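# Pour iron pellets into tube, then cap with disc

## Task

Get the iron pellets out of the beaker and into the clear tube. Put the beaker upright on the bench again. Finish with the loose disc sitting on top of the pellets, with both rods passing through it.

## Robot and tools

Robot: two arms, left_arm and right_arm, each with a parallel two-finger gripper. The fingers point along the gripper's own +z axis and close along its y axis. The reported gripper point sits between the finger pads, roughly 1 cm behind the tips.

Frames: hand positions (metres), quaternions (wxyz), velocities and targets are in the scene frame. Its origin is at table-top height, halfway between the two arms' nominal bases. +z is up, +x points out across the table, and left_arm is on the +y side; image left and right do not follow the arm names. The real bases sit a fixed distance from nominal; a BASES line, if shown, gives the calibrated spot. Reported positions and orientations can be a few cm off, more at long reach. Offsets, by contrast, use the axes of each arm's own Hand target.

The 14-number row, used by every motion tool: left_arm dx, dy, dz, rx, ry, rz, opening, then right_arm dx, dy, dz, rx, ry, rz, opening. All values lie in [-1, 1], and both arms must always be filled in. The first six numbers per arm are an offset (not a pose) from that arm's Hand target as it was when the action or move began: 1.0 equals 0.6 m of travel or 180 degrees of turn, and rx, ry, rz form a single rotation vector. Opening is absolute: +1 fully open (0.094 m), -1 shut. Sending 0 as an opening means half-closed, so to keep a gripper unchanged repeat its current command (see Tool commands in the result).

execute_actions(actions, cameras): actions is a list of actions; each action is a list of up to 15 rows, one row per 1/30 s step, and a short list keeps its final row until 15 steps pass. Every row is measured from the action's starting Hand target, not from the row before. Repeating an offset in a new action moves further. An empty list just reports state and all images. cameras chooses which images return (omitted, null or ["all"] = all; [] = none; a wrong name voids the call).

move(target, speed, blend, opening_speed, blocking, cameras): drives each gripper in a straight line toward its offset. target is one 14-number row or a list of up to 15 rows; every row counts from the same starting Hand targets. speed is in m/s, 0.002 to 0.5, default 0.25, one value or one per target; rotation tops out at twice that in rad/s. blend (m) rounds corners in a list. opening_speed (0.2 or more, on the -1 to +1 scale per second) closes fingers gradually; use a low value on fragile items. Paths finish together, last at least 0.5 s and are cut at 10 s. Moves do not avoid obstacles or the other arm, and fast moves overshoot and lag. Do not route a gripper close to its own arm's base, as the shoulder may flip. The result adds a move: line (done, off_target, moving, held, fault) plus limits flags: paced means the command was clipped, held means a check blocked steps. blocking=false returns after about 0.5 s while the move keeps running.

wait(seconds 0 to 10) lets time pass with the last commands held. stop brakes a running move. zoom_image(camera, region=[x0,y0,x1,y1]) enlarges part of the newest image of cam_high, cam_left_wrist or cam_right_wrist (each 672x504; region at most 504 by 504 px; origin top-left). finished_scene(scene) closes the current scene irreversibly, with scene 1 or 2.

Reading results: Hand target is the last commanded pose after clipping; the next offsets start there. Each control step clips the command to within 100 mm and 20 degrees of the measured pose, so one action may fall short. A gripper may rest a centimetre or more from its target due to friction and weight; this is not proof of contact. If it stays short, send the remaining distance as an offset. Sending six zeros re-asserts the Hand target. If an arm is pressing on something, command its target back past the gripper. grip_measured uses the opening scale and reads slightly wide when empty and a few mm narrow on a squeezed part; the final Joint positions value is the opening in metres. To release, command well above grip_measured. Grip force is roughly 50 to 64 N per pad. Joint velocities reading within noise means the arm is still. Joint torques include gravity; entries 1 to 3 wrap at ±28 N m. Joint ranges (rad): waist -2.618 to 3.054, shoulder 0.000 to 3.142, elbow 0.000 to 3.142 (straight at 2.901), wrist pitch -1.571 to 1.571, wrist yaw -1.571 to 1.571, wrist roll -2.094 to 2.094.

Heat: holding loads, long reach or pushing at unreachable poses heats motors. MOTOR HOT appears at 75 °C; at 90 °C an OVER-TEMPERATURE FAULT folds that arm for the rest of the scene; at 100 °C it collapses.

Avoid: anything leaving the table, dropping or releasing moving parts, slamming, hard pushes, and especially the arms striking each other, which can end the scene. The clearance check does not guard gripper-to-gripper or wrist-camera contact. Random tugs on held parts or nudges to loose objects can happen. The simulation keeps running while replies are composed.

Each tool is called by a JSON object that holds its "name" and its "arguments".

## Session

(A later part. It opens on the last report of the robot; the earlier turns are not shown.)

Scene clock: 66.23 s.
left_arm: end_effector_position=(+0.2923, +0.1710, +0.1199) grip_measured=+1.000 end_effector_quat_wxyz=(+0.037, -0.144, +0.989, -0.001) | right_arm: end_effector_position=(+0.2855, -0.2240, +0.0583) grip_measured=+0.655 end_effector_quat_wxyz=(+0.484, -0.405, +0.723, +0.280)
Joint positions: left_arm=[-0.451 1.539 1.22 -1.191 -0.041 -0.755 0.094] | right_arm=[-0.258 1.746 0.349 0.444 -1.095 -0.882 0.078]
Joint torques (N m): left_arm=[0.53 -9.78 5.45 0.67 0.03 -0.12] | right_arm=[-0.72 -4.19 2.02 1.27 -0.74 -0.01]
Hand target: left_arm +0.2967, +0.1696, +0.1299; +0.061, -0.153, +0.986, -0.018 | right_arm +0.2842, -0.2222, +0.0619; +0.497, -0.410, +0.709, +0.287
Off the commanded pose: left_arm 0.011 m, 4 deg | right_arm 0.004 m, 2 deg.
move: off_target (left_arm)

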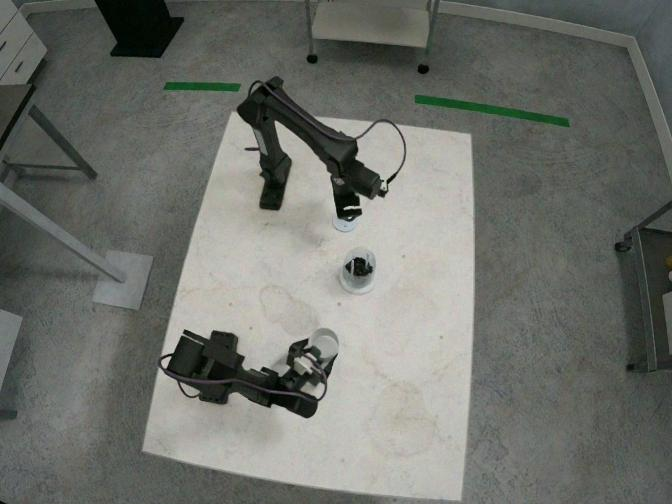

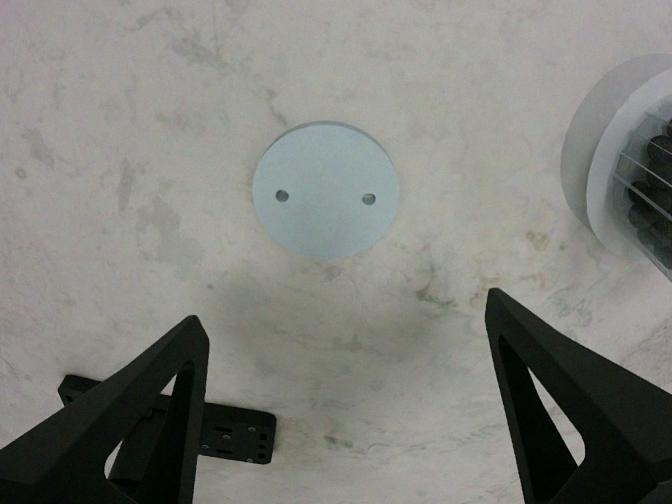

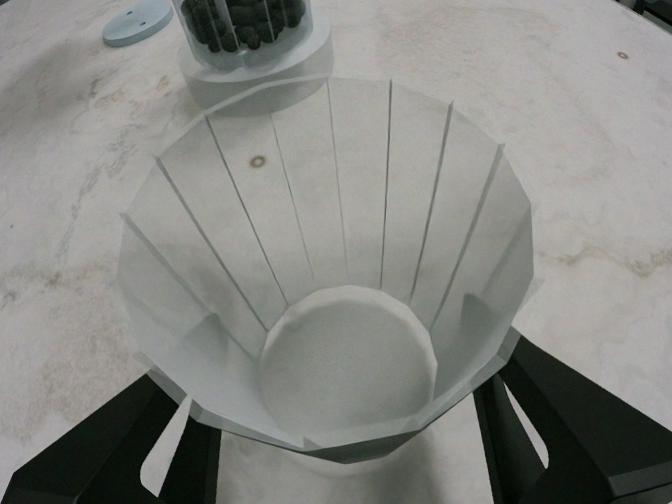

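{"name": "move", "arguments": {"target": [[0.0182, 0.0252, 0.1238, 0.0148, -0.0242, 0, 1, 0.018, 0, 0.0066, 0, 0, 0, 0.45], [0.0182, 0.0252, 0.1238, 0.0148, -0.0242, 0, 1, 0.018, 0, 0.0066, 0, 0, 0, 1.0]], "speed": [0.08, 0.05], "opening_speed": 0.4, "cameras": ["cam_left_wrist", "cam_right_wrist"]}}

Scene clock: 75.73 s.
left_arm: end_effector_position=(+0.2822, +0.1769, +0.0452) grip_measured=+1.000 end_effector_quat_wxyz=(+0.075, -0.145, +0.986, -0.026) | right_arm: end_effector_position=(+0.2857, -0.2230, +0.0493) grip_measured=+0.998 end_effector_quat_wxyz=(+0.490, -0.409, +0.717, +0.281)
Joint positions: left_arm=[-0.45 1.477 0.847 -0.787 -0.043 -0.755 0.094] | right_arm=[-0.258 1.819 0.339 0.539 -1.107 -0.884 0.094]
Joint torques (N m): left_arm=[0.81 -8.38 5.29 0.95 -0.13 0.05] | right_arm=[-0.73 -4.4 1.81 1.17 -0.58 -0.03]
Hand target: left_arm +0.2912, +0.1795, +0.0541; +0.102, -0.152, +0.982, -0.035 | right_arm +0.2843, -0.2222, +0.0504; +0.497, -0.410, +0.709, +0.287
Off the commanded pose: left_arm 0.013 m, 3 deg | right_arm 0.002 m, 1 deg.
move: off_target (left_arm)
Images, in order: cam_left_wrist, cam_right_wrist.

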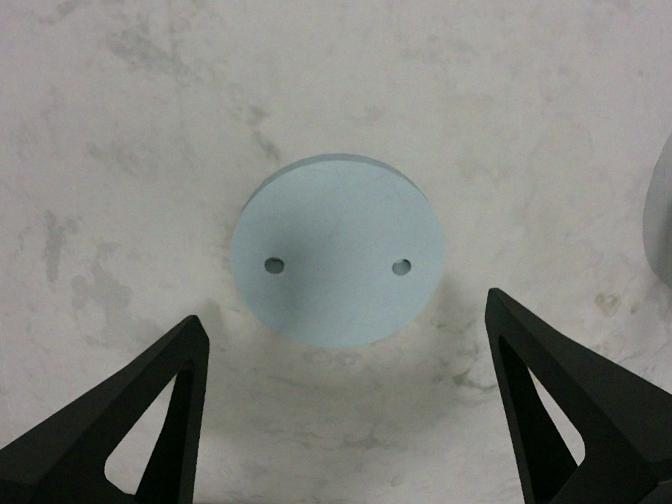

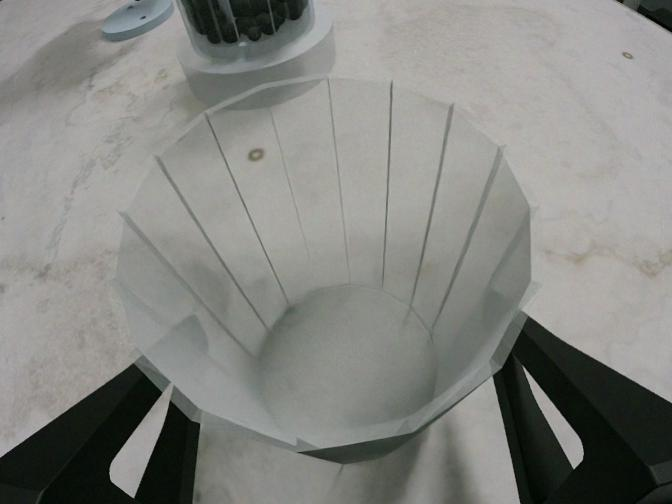

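{"name": "zoom_image", "arguments": {"camera": "cam_left_wrist", "region": [215, 140, 460, 360]}}

Scaled by 2.057 from the camera's 672x504 image, which has a finer 960x720 frame.

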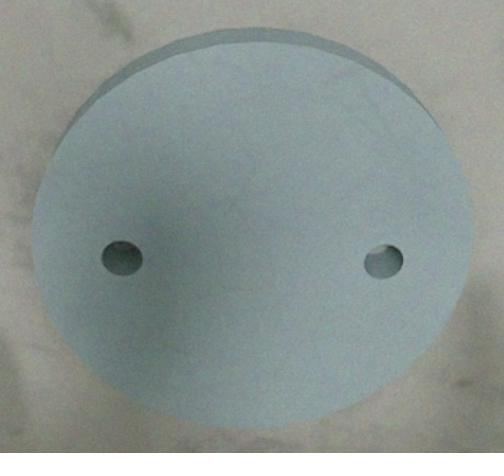

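{"name": "move", "arguments": {"target": [0.0035, 0.0008, 0.0255, -0.0064, 0.0111, 0, 1, 0, 0, -0.1, 0, 0, 0, 1.0], "speed": [0.06], "cameras": ["cam_left_wrist", "cam_right_wrist"]}}

Scene clock: 81.80 s.
left_arm: end_effector_position=(+0.2873, +0.1766, +0.0420) grip_measured=+1.000 end_effector_quat_wxyz=(+0.078, -0.149, +0.985, -0.028) | right_arm: end_effector_position=(+0.2507, -0.2692, +0.0633) grip_measured=+0.998 end_effector_quat_wxyz=(+0.481, -0.411, +0.721, +0.283)
Joint positions: left_arm=[-0.442 1.494 0.847 -0.763 -0.043 -0.755 0.094] | right_arm=[-0.532 1.724 0.474 -0.319 -1.185 -1.554 0.094]
Joint torques (N m): left_arm=[0.85 -4.53 5.23 0.93 -0.04 0.03] | right_arm=[-0.76 -4.36 4.11 0.1 -0.83 -0.11]
Hand target: left_arm +0.2923, +0.1788, +0.0387; +0.084, -0.153, +0.984, -0.028 | right_arm +0.2561, -0.2710, +0.0709; +0.497, -0.410, +0.709, +0.287
Off the commanded pose: left_arm 0.006 m, 1 deg | right_arm 0.010 m, 2 deg.
move: done
Images, in order: cam_left_wrist, cam_right_wrist.

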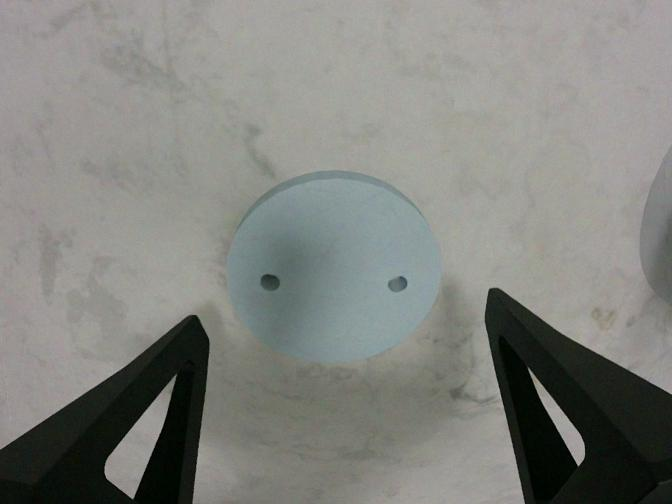

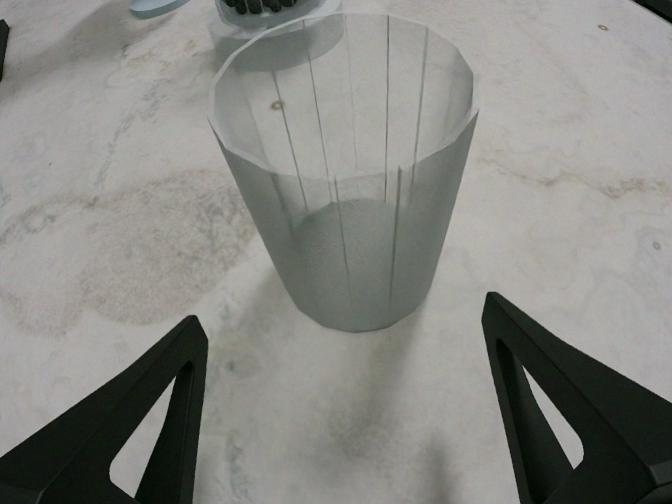

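{"name": "move", "arguments": {"target": [-0.0002, 0.0077, 0.0387, 0, 0, 0, 1, 0, 0, 0, 0, 0, 0, 1.0], "speed": [0.05], "cameras": ["cam_left_wrist"]}}

Scene clock: 84.50 s.
left_arm: end_effector_position=(+0.2903, +0.1812, +0.0184) grip_measured=+1.000 end_effector_quat_wxyz=(+0.078, -0.156, +0.984, -0.027) | right_arm: end_effector_position=(+0.2505, -0.2691, +0.0633) grip_measured=+0.998 end_effector_quat_wxyz=(+0.481, -0.412, +0.720, +0.283)
Joint positions: left_arm=[-0.422 1.543 0.789 -0.656 -0.043 -0.749 0.094] | right_arm=[-0.532 1.724 0.474 -0.32 -1.185 -1.557 0.094]
Joint torques (N m): left_arm=[0.79 -4.52 5.08 0.93 -0.02 0.13] | right_arm=[-0.81 -4.26 4.19 0.09 -0.82 -0.11]
Hand target: left_arm +0.2951, +0.1825, +0.0155; +0.084, -0.153, +0.984, -0.028 | right_arm +0.2561, -0.2710, +0.0709; +0.497, -0.410, +0.709, +0.287
Off the commanded pose: left_arm 0.006 m, 1 deg | right_arm 0.010 m, 2 deg.
move: done
Images, in order: cam_left_wrist.

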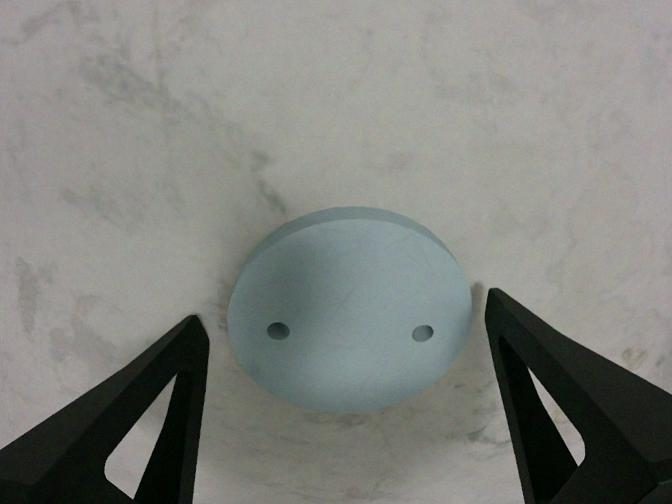

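{"name": "move", "arguments": {"target": [0, 0, 0, 0, 0, 0, 0.4, 0, 0, 0, 0, 0, 0, 1.0], "speed": 0.03, "opening_speed": 0.35, "cameras": ["cam_left_wrist", "cam_high"]}}

{"name": "zoom_image", "arguments": {"camera": "cam_left_wrist", "region": [205, 190, 475, 430]}}

{"name": "zoom_image", "arguments": {"camera": "cam_high", "region": [290, 180, 410, 360]}}

Scene clock: 87.43 s.
left_arm: end_effector_position=(+0.2908, +0.1805, +0.0185) grip_measured=+0.624 end_effector_quat_wxyz=(+0.080, -0.155, +0.984, -0.028) | right_arm: end_effector_position=(+0.2503, -0.2690, +0.0633) grip_measured=+0.998 end_effector_quat_wxyz=(+0.481, -0.411, +0.720, +0.284)
Joint positions: left_arm=[-0.424 1.543 0.789 -0.652 -0.043 -0.749 0.076] | right_arm=[-0.532 1.724 0.474 -0.322 -1.185 -1.557 0.094]
Joint torques (N m): left_arm=[0.5 -4.6 5.12 0.86 0.03 0.18] | right_arm=[-0.81 -4.3 4.22 0.07 -0.85 -0.12]
Hand target: left_arm +0.2951, +0.1825, +0.0155; +0.084, -0.153, +0.984, -0.028 | right_arm +0.2561, -0.2710, +0.0709; +0.497, -0.410, +0.709, +0.287
Off the commanded pose: left_arm 0.006 m, 1 deg | right_arm 0.010 m, 2 deg.
move: done
Images, in order: cam_high, cam_left_wrist.

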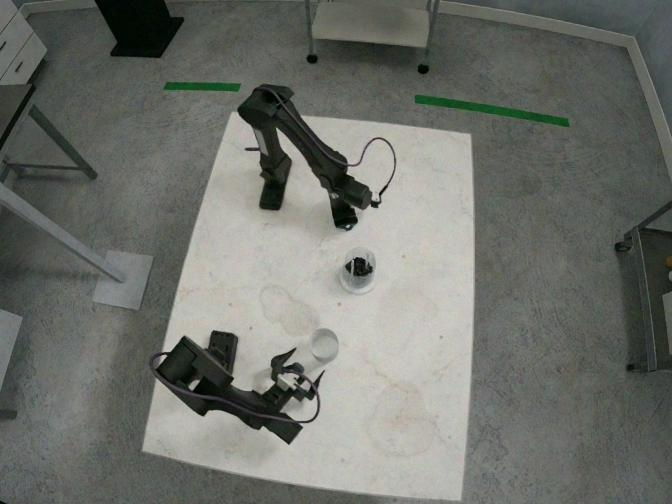

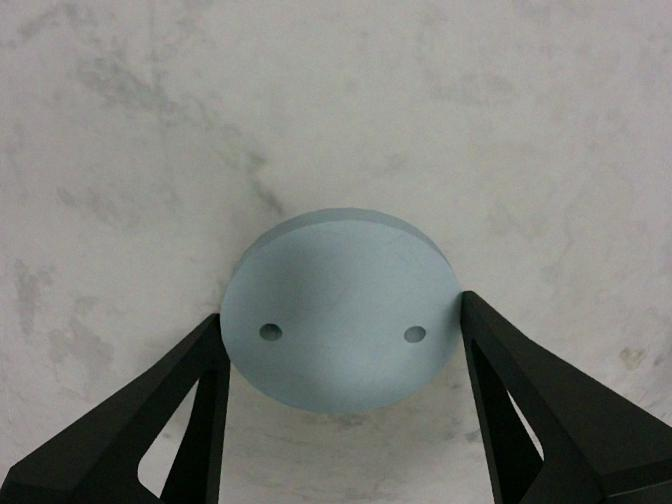

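Scaled by 1.867 from the camera's 672x504 image, which has a finer 960x720 frame.

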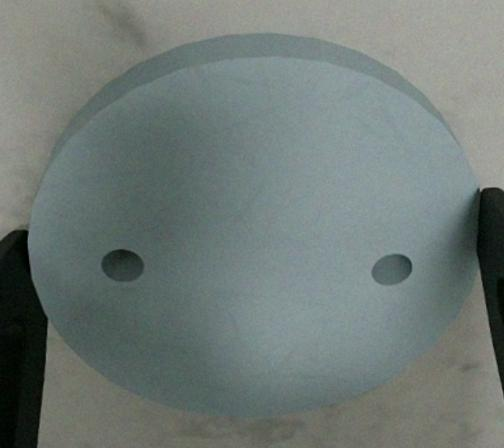

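Scaled by 2.800.

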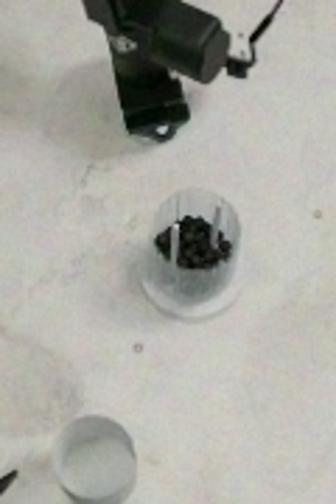

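{"name": "move", "arguments": {"target": [[-0.0379, -0.0196, -0.2378, 0, 0, 0, 0.4, 0, 0, 0, 0, 0, 0, 1.0], [-0.0173, -0.2638, -0.2978, 0.0561, 0.0319, 0.3629, 0.4, 0, 0, 0, 0, 0, 0, 1.0]], "speed": [0.12, 0.2], "blend": [0.03, 0], "cameras": ["cam_left_wrist", "cam_high"]}}

{"name": "zoom_image", "arguments": {"camera": "cam_left_wrist", "region": [200, 20, 460, 240]}}

{"name": "zoom_image", "arguments": {"camera": "cam_left_wrist", "region": [205, 190, 475, 430]}}

Scene clock: 96.50 s.
left_arm: end_effector_position=(+0.3202, +0.0453, +0.2046) grip_measured=+0.623 end_effector_quat_wxyz=(+0.054, +0.402, +0.912, -0.061) | right_arm: end_effector_position=(+0.2503, -0.2690, +0.0633) grip_measured=+0.998 end_effector_quat_wxyz=(+0.481, -0.412, +0.720, +0.283)
Joint positions: left_arm=[-0.66 1.862 1.918 -1.49 0.089 0.147 0.076] | right_arm=[-0.532 1.724 0.474 -0.322 -1.185 -1.559 0.094]
Joint torques (N m): left_arm=[-0.65 -7.36 7.98 0.45 0.18 0.14] | right_arm=[-0.79 -4.19 4.16 0.09 -0.81 -0.1]
Hand target: left_arm +0.3208, +0.0401, +0.2057; +0.051, +0.411, +0.908, -0.067 | right_arm +0.2561, -0.2710, +0.0709; +0.497, -0.410, +0.709, +0.287
Off the commanded pose: left_arm 0.005 m, 1 deg | right_arm 0.010 m, 2 deg.
move: done
Images, in order: cam_high, cam_left_wrist.

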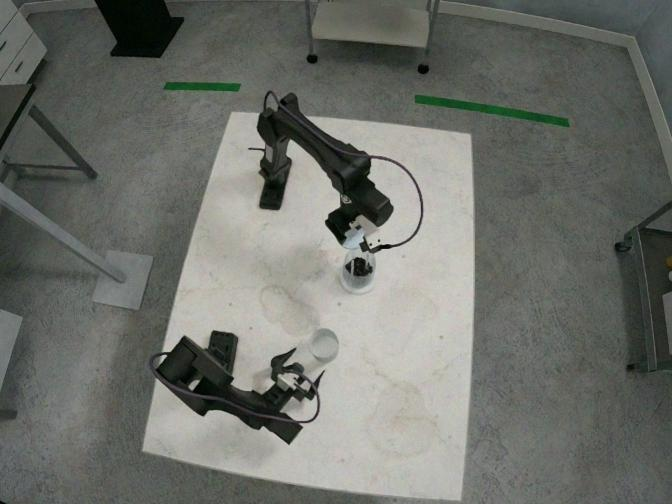

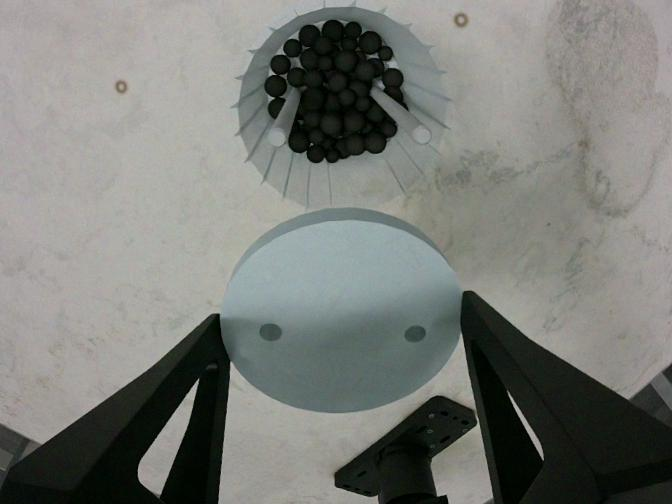

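Scaled by 1.938 from the camera's 672x504 image, which has a finer 960x720 frame.

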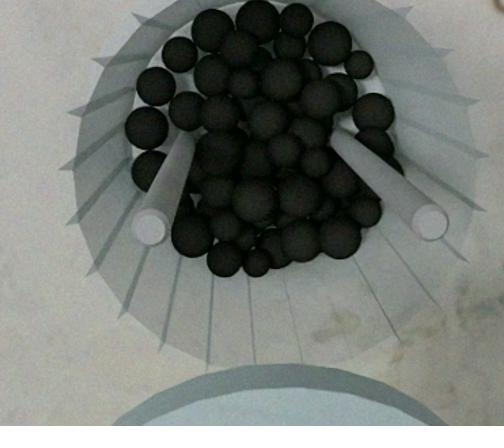

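Scaled by 1.867 from the camera's 672x504 image, which has a finer 960x720 frame.

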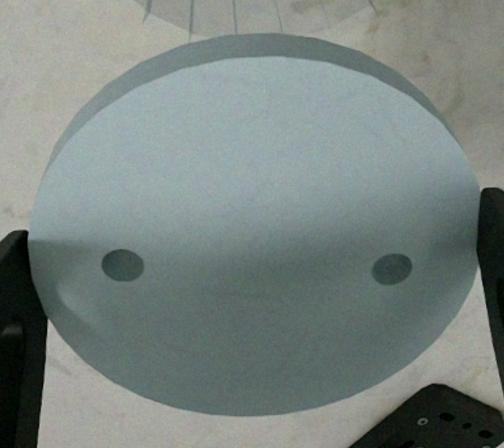

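{"name": "move", "arguments": {"target": [-0.0865, -0.0122, 0.0278, -0.0033, -0.0018, -0.0219, 0.4, 0, 0, 0, 0, 0, 0, 1.0], "speed": 0.06, "cameras": ["cam_left_wrist", "cam_high"]}}

{"name": "zoom_image", "arguments": {"camera": "cam_left_wrist", "region": [230, 60, 460, 240]}}

Scene clock: 101.03 s.
left_arm: end_effector_position=(+0.3487, -0.0025, +0.1990) grip_measured=+0.623 end_effector_quat_wxyz=(+0.057, +0.385, +0.919, -0.066) | right_arm: end_effector_position=(+0.2503, -0.2690, +0.0633) grip_measured=+0.998 end_effector_quat_wxyz=(+0.481, -0.412, +0.720, +0.283)
Joint positions: left_arm=[-0.706 2.092 2.223 -1.55 0.089 0.064 0.076] | right_arm=[-0.532 1.724 0.474 -0.322 -1.185 -1.559 0.094]
Joint torques (N m): left_arm=[-0.94 -9.14 8.01 0.61 0.07 -0.12] | right_arm=[-0.7 -4.25 4.14 0.06 -0.84 -0.09]
Hand target: left_arm +0.3500, -0.0057, +0.1975; +0.053, +0.379, +0.922, -0.065 | right_arm +0.2561, -0.2710, +0.0709; +0.497, -0.410, +0.709, +0.287
Off the commanded pose: left_arm 0.004 m, 1 deg | right_arm 0.010 m, 2 deg.
move: done
Images, in order: cam_high, cam_left_wrist.

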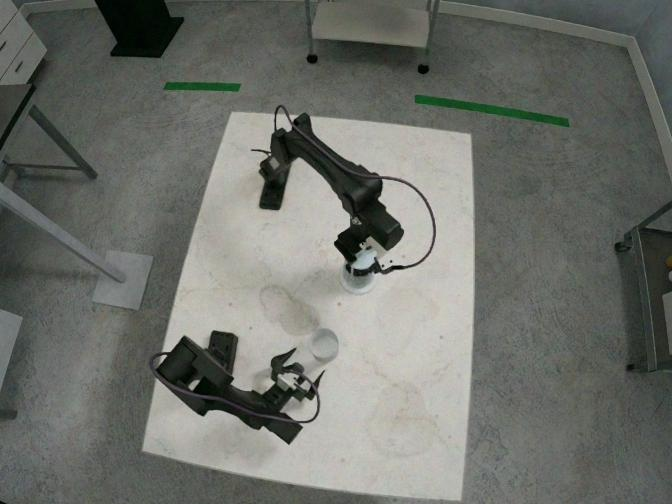

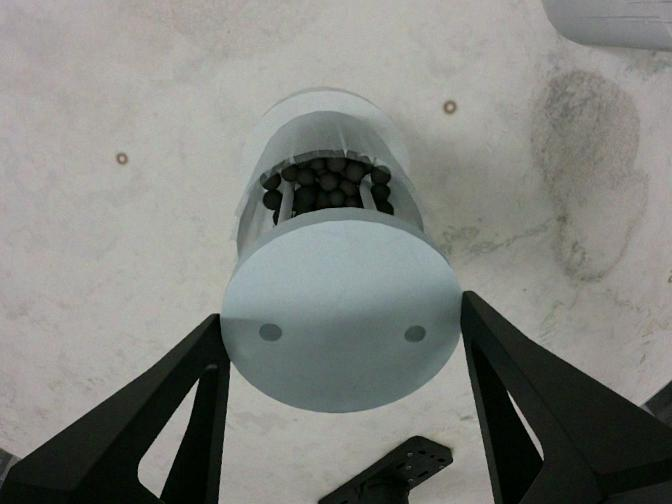

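Scaled by 2.191 from the camera's 672x504 image, which has a finer 960x720 frame.

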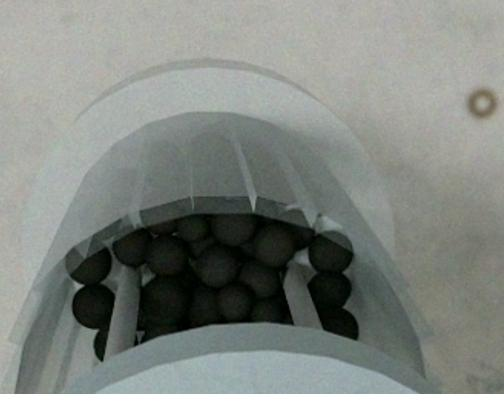

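{"name": "move", "arguments": {"target": [0.0012, 0.0123, 0.0082, -0.0019, -0.001, -0.0126, 0.4, 0, 0, 0, 0, 0, 0, 1.0], "speed": 0.04, "cameras": ["cam_left_wrist"]}}

{"name": "zoom_image", "arguments": {"camera": "cam_left_wrist", "region": [230, 60, 460, 240]}}

Scene clock: 104.67 s.
left_arm: end_effector_position=(+0.3477, -0.0010, +0.1964) grip_measured=+0.623 end_effector_quat_wxyz=(+0.052, +0.373, +0.924, -0.064) | right_arm: end_effector_position=(+0.2503, -0.2690, +0.0633) grip_measured=+0.998 end_effector_quat_wxyz=(+0.481, -0.412, +0.720, +0.283)
Joint positions: left_arm=[-0.706 2.092 2.214 -1.551 0.086 0.038 0.076] | right_arm=[-0.532 1.724 0.474 -0.322 -1.185 -1.559 0.094]
Joint torques (N m): left_arm=[0.79 -10.19 5.07 0.83 -0.01 -0.13] | right_arm=[-0.75 -4.26 4.22 0.07 -0.86 -0.11]
Hand target: left_arm +0.3549, -0.0008, +0.1919; +0.054, +0.360, +0.929, -0.064 | right_arm +0.2561, -0.2710, +0.0709; +0.497, -0.410, +0.709, +0.287
Off the commanded pose: left_arm 0.009 m, 2 deg | right_arm 0.010 m, 2 deg.
move: done
Images, in order: cam_left_wrist.

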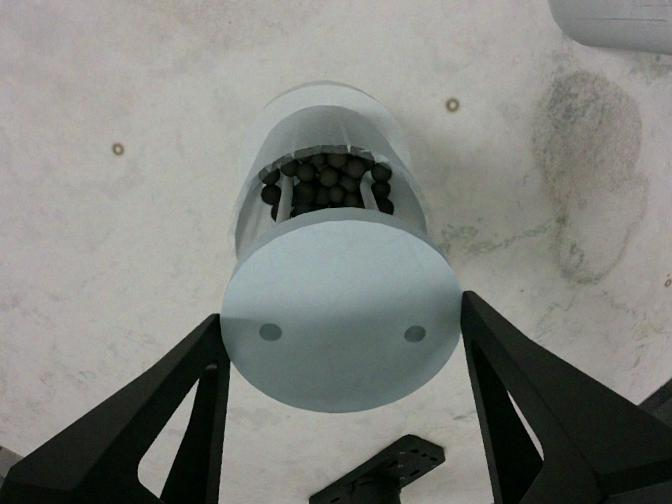

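Scaled by 2.191 from the camera's 672x504 image, which has a finer 960x720 frame.

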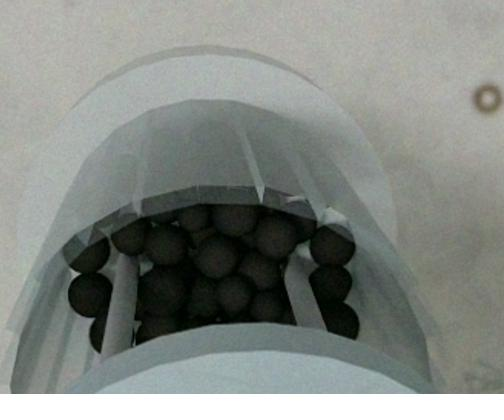

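{"name": "move", "arguments": {"target": [0.0005, 0.0058, 0.005, 0, 0, 0, 0.4, 0, 0, 0, 0, 0, 0, 1.0], "speed": 0.04, "cameras": ["cam_left_wrist"]}}

{"name": "zoom_image", "arguments": {"camera": "cam_left_wrist", "region": [230, 60, 460, 240]}}

Scene clock: 106.53 s.
left_arm: end_effector_position=(+0.3509, +0.0048, +0.1909) grip_measured=+0.623 end_effector_quat_wxyz=(+0.046, +0.365, +0.928, -0.061) | right_arm: end_effector_position=(+0.2503, -0.2690, +0.0633) grip_measured=+0.998 end_effector_quat_wxyz=(+0.481, -0.412, +0.720, +0.283)
Joint positions: left_arm=[-0.69 2.092 2.192 -1.544 0.086 0.038 0.076] | right_arm=[-0.532 1.724 0.474 -0.322 -1.185 -1.559 0.094]
Joint torques (N m): left_arm=[0.73 -10.8 5.23 0.87 0.02 -0.03] | right_arm=[-0.87 -4.3 4.23 0.08 -0.84 -0.1]
Hand target: left_arm +0.3572, +0.0014, +0.1886; +0.054, +0.360, +0.929, -0.064 | right_arm +0.2561, -0.2710, +0.0709; +0.497, -0.410, +0.709, +0.287
Off the commanded pose: left_arm 0.007 m, 1 deg | right_arm 0.010 m, 2 deg.
move: done
Images, in order: cam_left_wrist.

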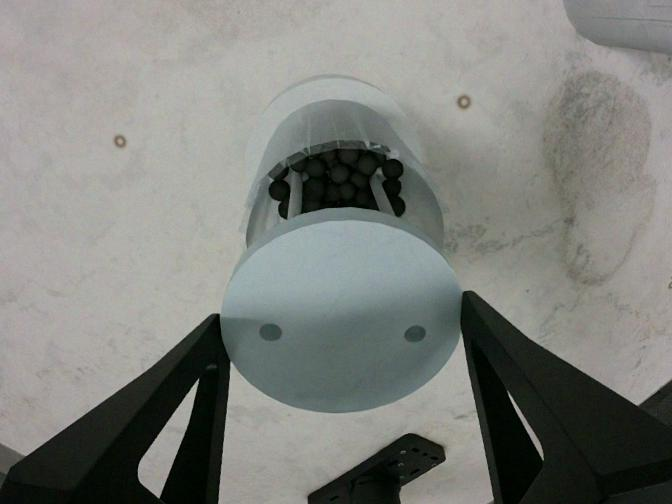

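Scaled by 2.191 from the camera's 672x504 image, which has a finer 960x720 frame.

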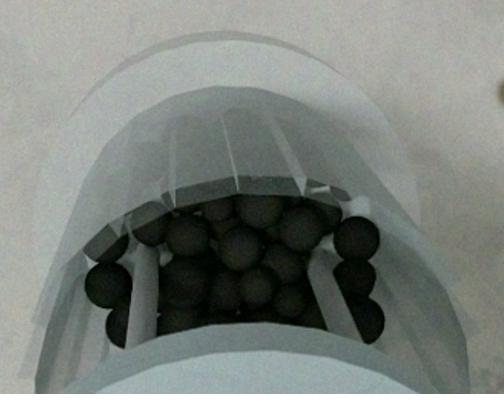

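{"name": "move", "arguments": {"target": [[0.0502, 0.0167, -0.0213, 0, 0, 0, 0.4, 0, 0, 0, 0, 0, 0, 1.0], [0.0015, -0.0147, -0.0082, 0, 0, 0, 0.4, 0, 0, 0, 0, 0, 0, 1.0]], "speed": [0.08, 0.06], "cameras": ["cam_left_wrist"]}}

{"name": "zoom_image", "arguments": {"camera": "cam_left_wrist", "region": [230, 60, 460, 240]}}

Scene clock: 112.50 s.
left_arm: end_effector_position=(+0.3484, -0.0012, +0.1944) grip_measured=+0.623 end_effector_quat_wxyz=(+0.057, +0.367, +0.926, -0.065) | right_arm: end_effector_position=(+0.2503, -0.2690, +0.0633) grip_measured=+0.998 end_effector_quat_wxyz=(+0.481, -0.412, +0.720, +0.283)
Joint positions: left_arm=[-0.706 2.077 2.18 -1.522 0.085 0.026 0.076] | right_arm=[-0.532 1.724 0.474 -0.322 -1.185 -1.559 0.094]
Joint torques (N m): left_arm=[-0.35 -9.2 7.99 0.57 0.02 -0.12] | right_arm=[-0.76 -4.38 4.16 0.09 -0.83 -0.11]
Hand target: left_arm +0.3503, -0.0036, +0.1941; +0.054, +0.360, +0.929, -0.064 | right_arm +0.2561, -0.2710, +0.0709; +0.497, -0.410, +0.709, +0.287
Off the commanded pose: left_arm 0.003 m, 1 deg | right_arm 0.010 m, 2 deg.
move: done
Images, in order: cam_left_wrist.

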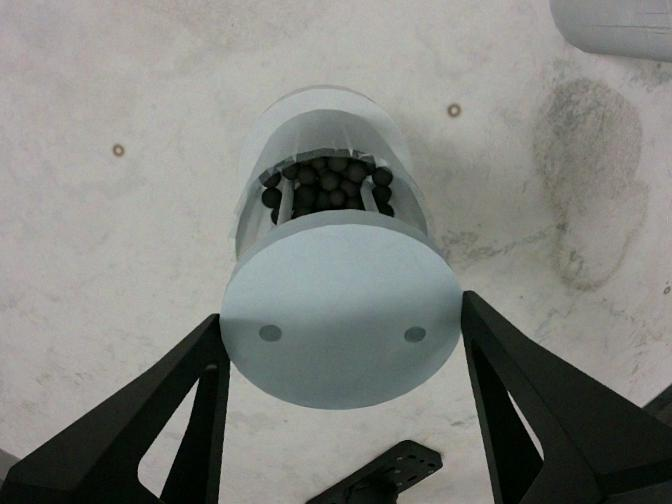

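Scaled by 2.191 from the camera's 672x504 image, which has a finer 960x720 frame.

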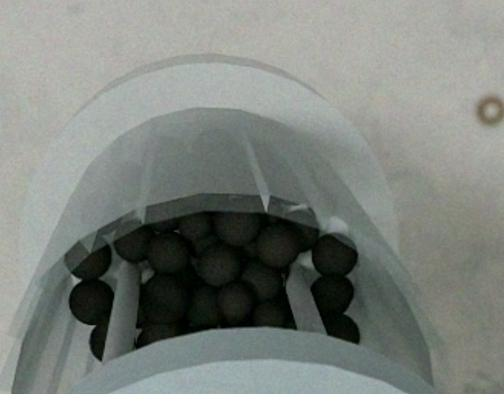

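{"name": "zoom_image", "arguments": {"camera": "cam_left_wrist", "region": [205, 190, 475, 430]}}

Scaled by 1.867 from the camera's 672x504 image, which has a finer 960x720 frame.

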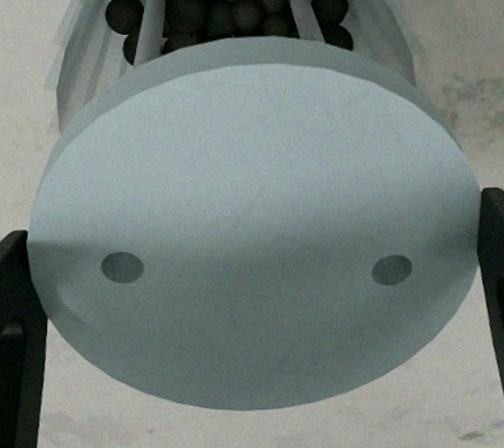

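{"name": "move", "arguments": {"target": [0.0028, 0.0015, 0.0189, 0, 0, 0, 0.4, 0, 0, 0, 0, 0, 0, 1.0], "speed": 0.03, "cameras": ["cam_left_wrist"]}}

{"name": "zoom_image", "arguments": {"camera": "cam_left_wrist", "region": [205, 140, 475, 430]}}

Scene clock: 119.83 s.
left_arm: end_effector_position=(+0.3456, +0.0016, +0.1851) grip_measured=+0.623 end_effector_quat_wxyz=(+0.044, +0.366, +0.928, -0.060) | right_arm: end_effector_position=(+0.2503, -0.2690, +0.0633) grip_measured=+0.998 end_effector_quat_wxyz=(+0.481, -0.412, +0.720, +0.283)
Joint positions: left_arm=[-0.706 2.077 2.145 -1.515 0.083 0.024 0.076] | right_arm=[-0.532 1.724 0.474 -0.322 -1.185 -1.559 0.094]
Joint torques (N m): left_arm=[-0.54 -10.92 4.55 0.96 0.01 -0.11] | right_arm=[-0.72 -4.23 4.19 0.07 -0.83 -0.07]
Hand target: left_arm +0.3503, -0.0037, +0.1826; +0.054, +0.360, +0.929, -0.064 | right_arm +0.2561, -0.2710, +0.0709; +0.497, -0.410, +0.709, +0.287
Off the commanded pose: left_arm 0.007 m, 1 deg | right_arm 0.010 m, 2 deg.
move: done
Images, in order: cam_left_wrist.

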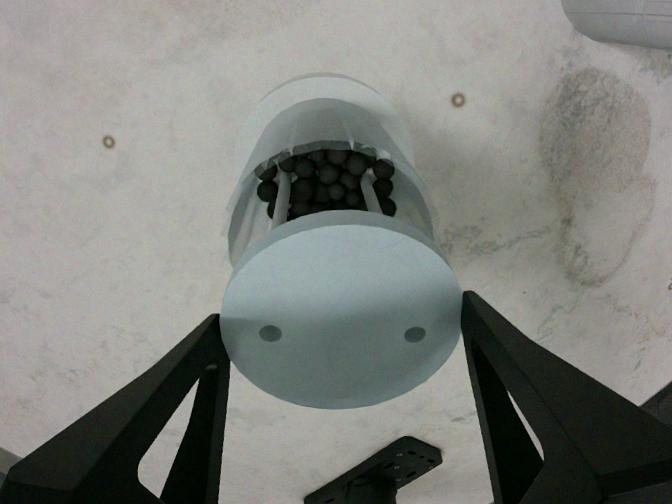

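Scaled by 1.738 from the camera's 672x504 image, which has a finer 960x720 frame.

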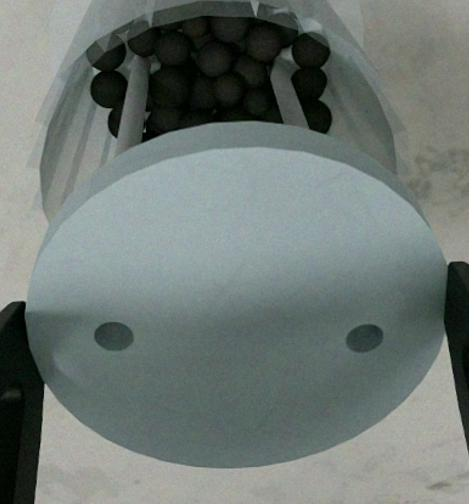

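{"name": "move", "arguments": {"target": [-0.0045, 0, -0.005, 0, -0.008, 0, 0.4, 0, 0, 0, 0, 0, 0, 1.0], "speed": 0.04, "cameras": ["cam_left_wrist"]}}

Scene clock: 122.73 s.
left_arm: end_effector_position=(+0.3455, +0.0017, +0.1845) grip_measured=+0.623 end_effector_quat_wxyz=(+0.044, +0.366, +0.928, -0.060) | right_arm: end_effector_position=(+0.2503, -0.2690, +0.0633) grip_measured=+0.998 end_effector_quat_wxyz=(+0.481, -0.412, +0.720, +0.283)
Joint positions: left_arm=[-0.706 2.076 2.14 -1.511 0.083 0.024 0.076] | right_arm=[-0.532 1.724 0.474 -0.322 -1.185 -1.559 0.094]
Joint torques (N m): left_arm=[-0.59 -12.31 4.05 1.14 0.03 -0.07] | right_arm=[-0.79 -4.29 4.23 0.06 -0.86 -0.1]
Hand target: left_arm +0.3521, -0.0050, +0.1859; +0.066, +0.360, +0.928, -0.069 | right_arm +0.2561, -0.2710, +0.0709; +0.497, -0.410, +0.709, +0.287
Off the commanded pose: left_arm 0.009 m, 3 deg | right_arm 0.010 m, 2 deg.
move: off_target (left_arm)
Images, in order: cam_left_wrist.

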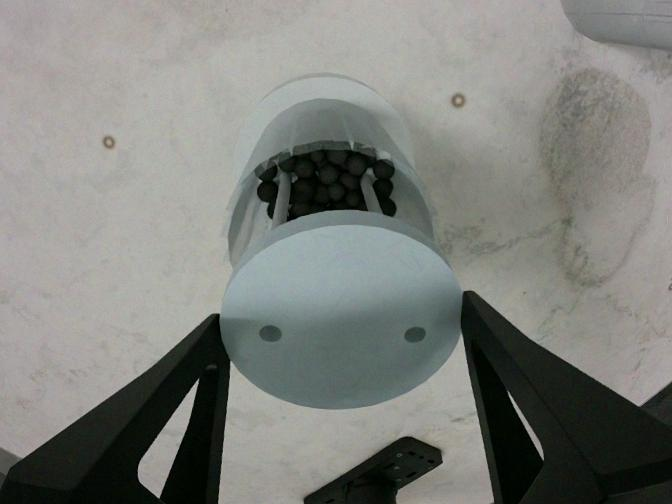

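{"name": "move", "arguments": {"target": [-0.0067, -0.0013, -0.0177, 0, 0, 0, 0.4, 0, 0, 0, 0, 0, 0, 1.0], "speed": 0.04, "cameras": ["cam_left_wrist"]}}

Scene clock: 125.20 s.
left_arm: end_effector_position=(+0.3509, -0.0031, +0.1957) grip_measured=+0.623 end_effector_quat_wxyz=(+0.063, +0.366, +0.926, -0.067) | right_arm: end_effector_position=(+0.2503, -0.2690, +0.0633) grip_measured=+0.998 end_effector_quat_wxyz=(+0.481, -0.412, +0.720, +0.283)
Joint positions: left_arm=[-0.706 2.077 2.183 -1.511 0.083 0.023 0.076] | right_arm=[-0.532 1.724 0.474 -0.322 -1.185 -1.559 0.094]
Joint torques (N m): left_arm=[-0.53 -9.74 7.64 0.63 0.02 -0.13] | right_arm=[-0.87 -4.31 4.14 0.08 -0.84 -0.08]
Hand target: left_arm +0.3538, -0.0063, +0.1971; +0.066, +0.360, +0.928, -0.069 | right_arm +0.2561, -0.2710, +0.0709; +0.497, -0.410, +0.709, +0.287
Off the commanded pose: left_arm 0.005 m, 1 deg | right_arm 0.010 m, 2 deg.
move: done
Images, in order: cam_left_wrist.

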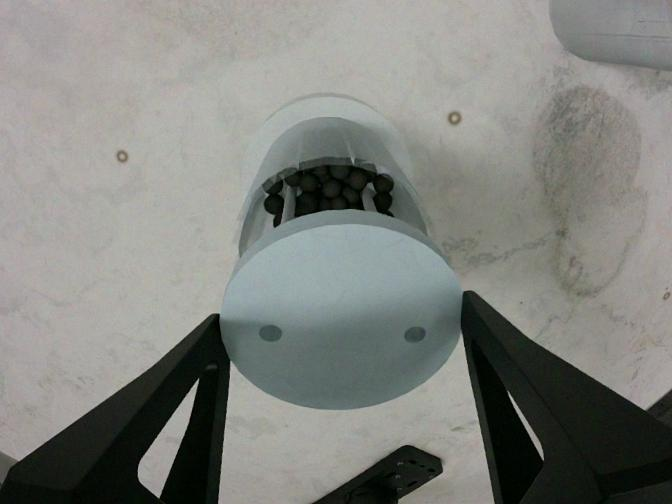

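{"name": "move", "arguments": {"target": [0.0042, 0.002, 0.0239, 0, 0, 0, 0.4, 0, 0, 0, 0, 0, 0, 1.0], "speed": 0.03, "cameras": ["cam_left_wrist"]}}

{"name": "zoom_image", "arguments": {"camera": "cam_left_wrist", "region": [205, 140, 475, 430]}}

Scene clock: 127.90 s.
left_arm: end_effector_position=(+0.3502, -0.0012, +0.1780) grip_measured=+0.623 end_effector_quat_wxyz=(+0.050, +0.363, +0.929, -0.062) | right_arm: end_effector_position=(+0.2503, -0.2690, +0.0633) grip_measured=+0.998 end_effector_quat_wxyz=(+0.481, -0.412, +0.720, +0.283)
Joint positions: left_arm=[-0.704 2.077 2.114 -1.472 0.081 0.018 0.076] | right_arm=[-0.532 1.724 0.474 -0.322 -1.185 -1.559 0.094]
Joint torques (N m): left_arm=[-0.38 -11.77 5.5 0.88 0.08 -0.09] | right_arm=[-0.77 -4.16 4.14 0.08 -0.87 -0.08]
Hand target: left_arm +0.3538, -0.0063, +0.1825; +0.066, +0.360, +0.928, -0.069 | right_arm +0.2561, -0.2710, +0.0709; +0.497, -0.410, +0.709, +0.287
Off the commanded pose: left_arm 0.008 m, 2 deg | right_arm 0.010 m, 2 deg.
move: done
Images, in order: cam_left_wrist.

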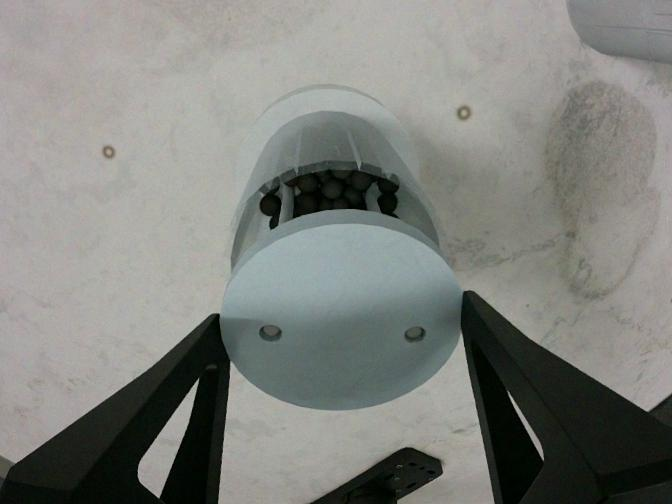

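Scaled by 1.738 from the camera's 672x504 image, which has a finer 960x720 frame.

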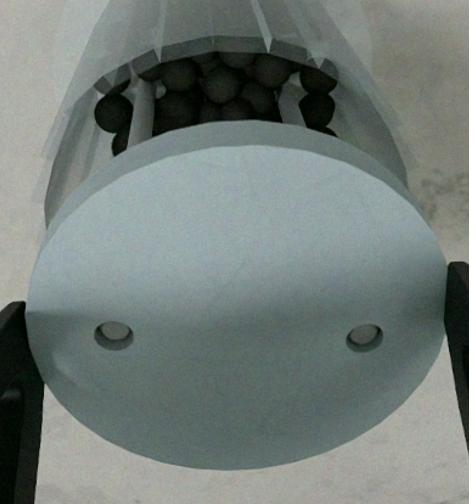

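{"name": "move", "arguments": {"target": [0.0147, 0.0038, 0.0455, 0, 0, 0, 0.4, 0, 0, 0, 0, 0, 0, 1.0], "speed": 0.04, "cameras": ["cam_left_wrist"]}}

{"name": "zoom_image", "arguments": {"camera": "cam_left_wrist", "region": [190, 140, 490, 440]}}

Scene clock: 130.53 s.
left_arm: end_effector_position=(+0.3492, -0.0026, +0.1466) grip_measured=+0.623 end_effector_quat_wxyz=(+0.050, +0.366, +0.927, -0.061) | right_arm: end_effector_position=(+0.2503, -0.2690, +0.0633) grip_measured=+0.998 end_effector_quat_wxyz=(+0.481, -0.412, +0.720, +0.283)
Joint positions: left_arm=[-0.709 2.046 1.941 -1.329 0.08 0.021 0.076] | right_arm=[-0.532 1.724 0.474 -0.322 -1.185 -1.559 0.094]
Joint torques (N m): left_arm=[-0.28 -13.61 4.68 0.88 0.05 -0.05] | right_arm=[-0.8 -4.31 4.23 0.08 -0.85 -0.11]
Hand target: left_arm +0.3509, -0.0036, +0.1540; +0.066, +0.360, +0.928, -0.069 | right_arm +0.2561, -0.2710, +0.0709; +0.497, -0.410, +0.709, +0.287
Off the commanded pose: left_arm 0.008 m, 2 deg | right_arm 0.010 m, 2 deg.
move: done
Images, in order: cam_left_wrist.

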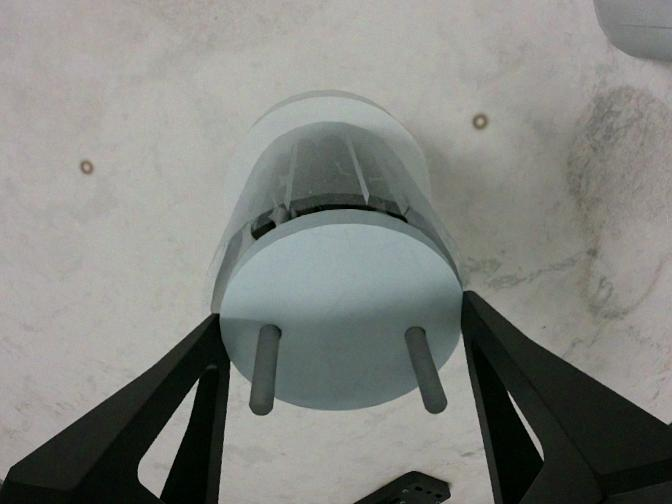

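Scaled by 1.680 from the camera's 672x504 image, which has a finer 960x720 frame.

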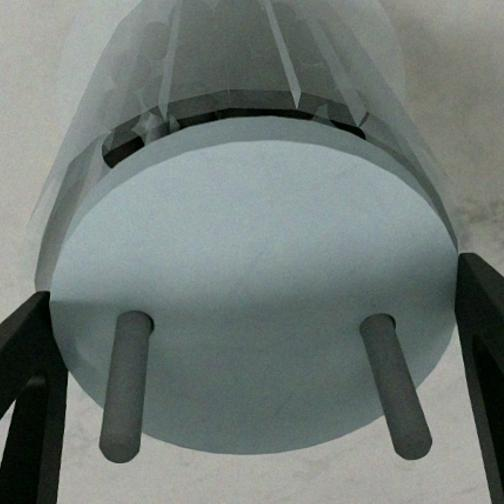

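{"name": "move", "arguments": {"target": [[0.0009, 0.0004, 0.0049, 0, 0, 0, 0.4, 0, 0, 0, 0, 0, 0, 1.0], [0.0009, 0.0004, 0.0049, 0, 0, 0, 1.0, 0, 0, 0, 0, 0, 0, 1.0]], "speed": [0.03, 0.03], "opening_speed": 0.3, "cameras": ["cam_left_wrist"]}}

{"name": "zoom_image", "arguments": {"camera": "cam_left_wrist", "region": [190, 140, 490, 440]}}

Scene clock: 135.03 s.
left_arm: end_effector_position=(+0.3445, -0.0078, +0.1483) grip_measured=+0.998 end_effector_quat_wxyz=(+0.050, +0.367, +0.926, -0.074) | right_arm: end_effector_position=(+0.2503, -0.2690, +0.0633) grip_measured=+0.998 end_effector_quat_wxyz=(+0.481, -0.412, +0.720, +0.283)
Joint positions: left_arm=[-0.715 2.036 1.928 -1.317 0.104 0.017 0.094] | right_arm=[-0.532 1.724 0.474 -0.322 -1.185 -1.559 0.094]
Joint torques (N m): left_arm=[0.39 -12.53 4.29 0.88 -0.06 -0.09] | right_arm=[-0.73 -4.3 4.15 0.06 -0.85 -0.08]
Hand target: left_arm +0.3509, -0.0036, +0.1510; +0.066, +0.360, +0.928, -0.069 | right_arm +0.2561, -0.2710, +0.0709; +0.497, -0.410, +0.709, +0.287
Off the commanded pose: left_arm 0.008 m, 2 deg | right_arm 0.010 m, 2 deg.
move: done
Images, in order: cam_left_wrist.

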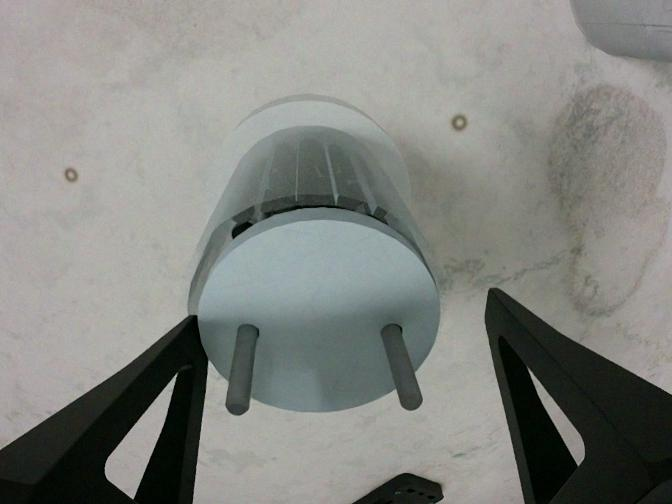

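Scaled by 1.680 from the camera's 672x504 image, which has a finer 960x720 frame.

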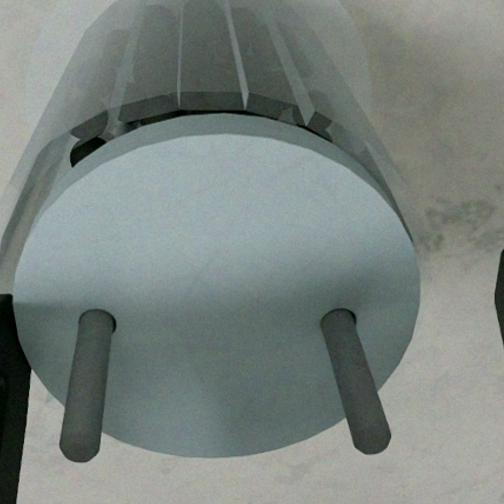

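{"name": "move", "arguments": {"target": [[0.0032, -0.0123, 0.0003, 0, 0, 0, 1.0, 0, 0, 0, 0, 0, 0, 1.0], [-0.0017, -0.0147, -0.0275, 0, 0, 0, 1.0, 0, 0, 0, 0, 0, 0, 1.0]], "speed": [0.05, 0.03], "cameras": ["cam_left_wrist"]}}

Scene clock: 138.67 s.
left_arm: end_effector_position=(+0.3442, -0.0060, +0.1552) grip_measured=+0.998 end_effector_quat_wxyz=(+0.055, +0.365, +0.927, -0.064) | right_arm: end_effector_position=(+0.2503, -0.2690, +0.0633) grip_measured=+0.998 end_effector_quat_wxyz=(+0.481, -0.412, +0.720, +0.283)
Joint positions: left_arm=[-0.723 2.033 1.953 -1.343 0.08 0.006 0.094] | right_arm=[-0.532 1.724 0.474 -0.322 -1.185 -1.559 0.094]
Joint torques (N m): left_arm=[-0.47 -12.01 8.08 0.54 0.06 -0.13] | right_arm=[-0.76 -4.23 4.25 0.08 -0.84 -0.1]
Hand target: left_arm +0.3444, -0.0078, +0.1681; +0.066, +0.360, +0.928, -0.069 | right_arm +0.2561, -0.2710, +0.0709; +0.497, -0.410, +0.709, +0.287
Off the commanded pose: left_arm 0.013 m, 2 deg | right_arm 0.010 m, 2 deg.
move: off_target (left_arm)
Images, in order: cam_left_wrist.

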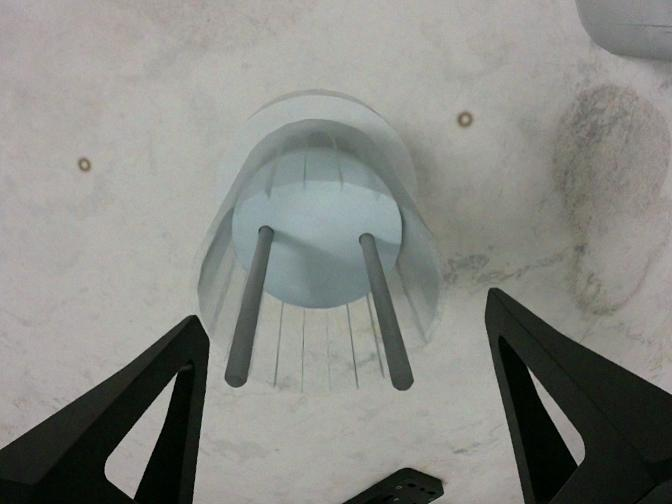

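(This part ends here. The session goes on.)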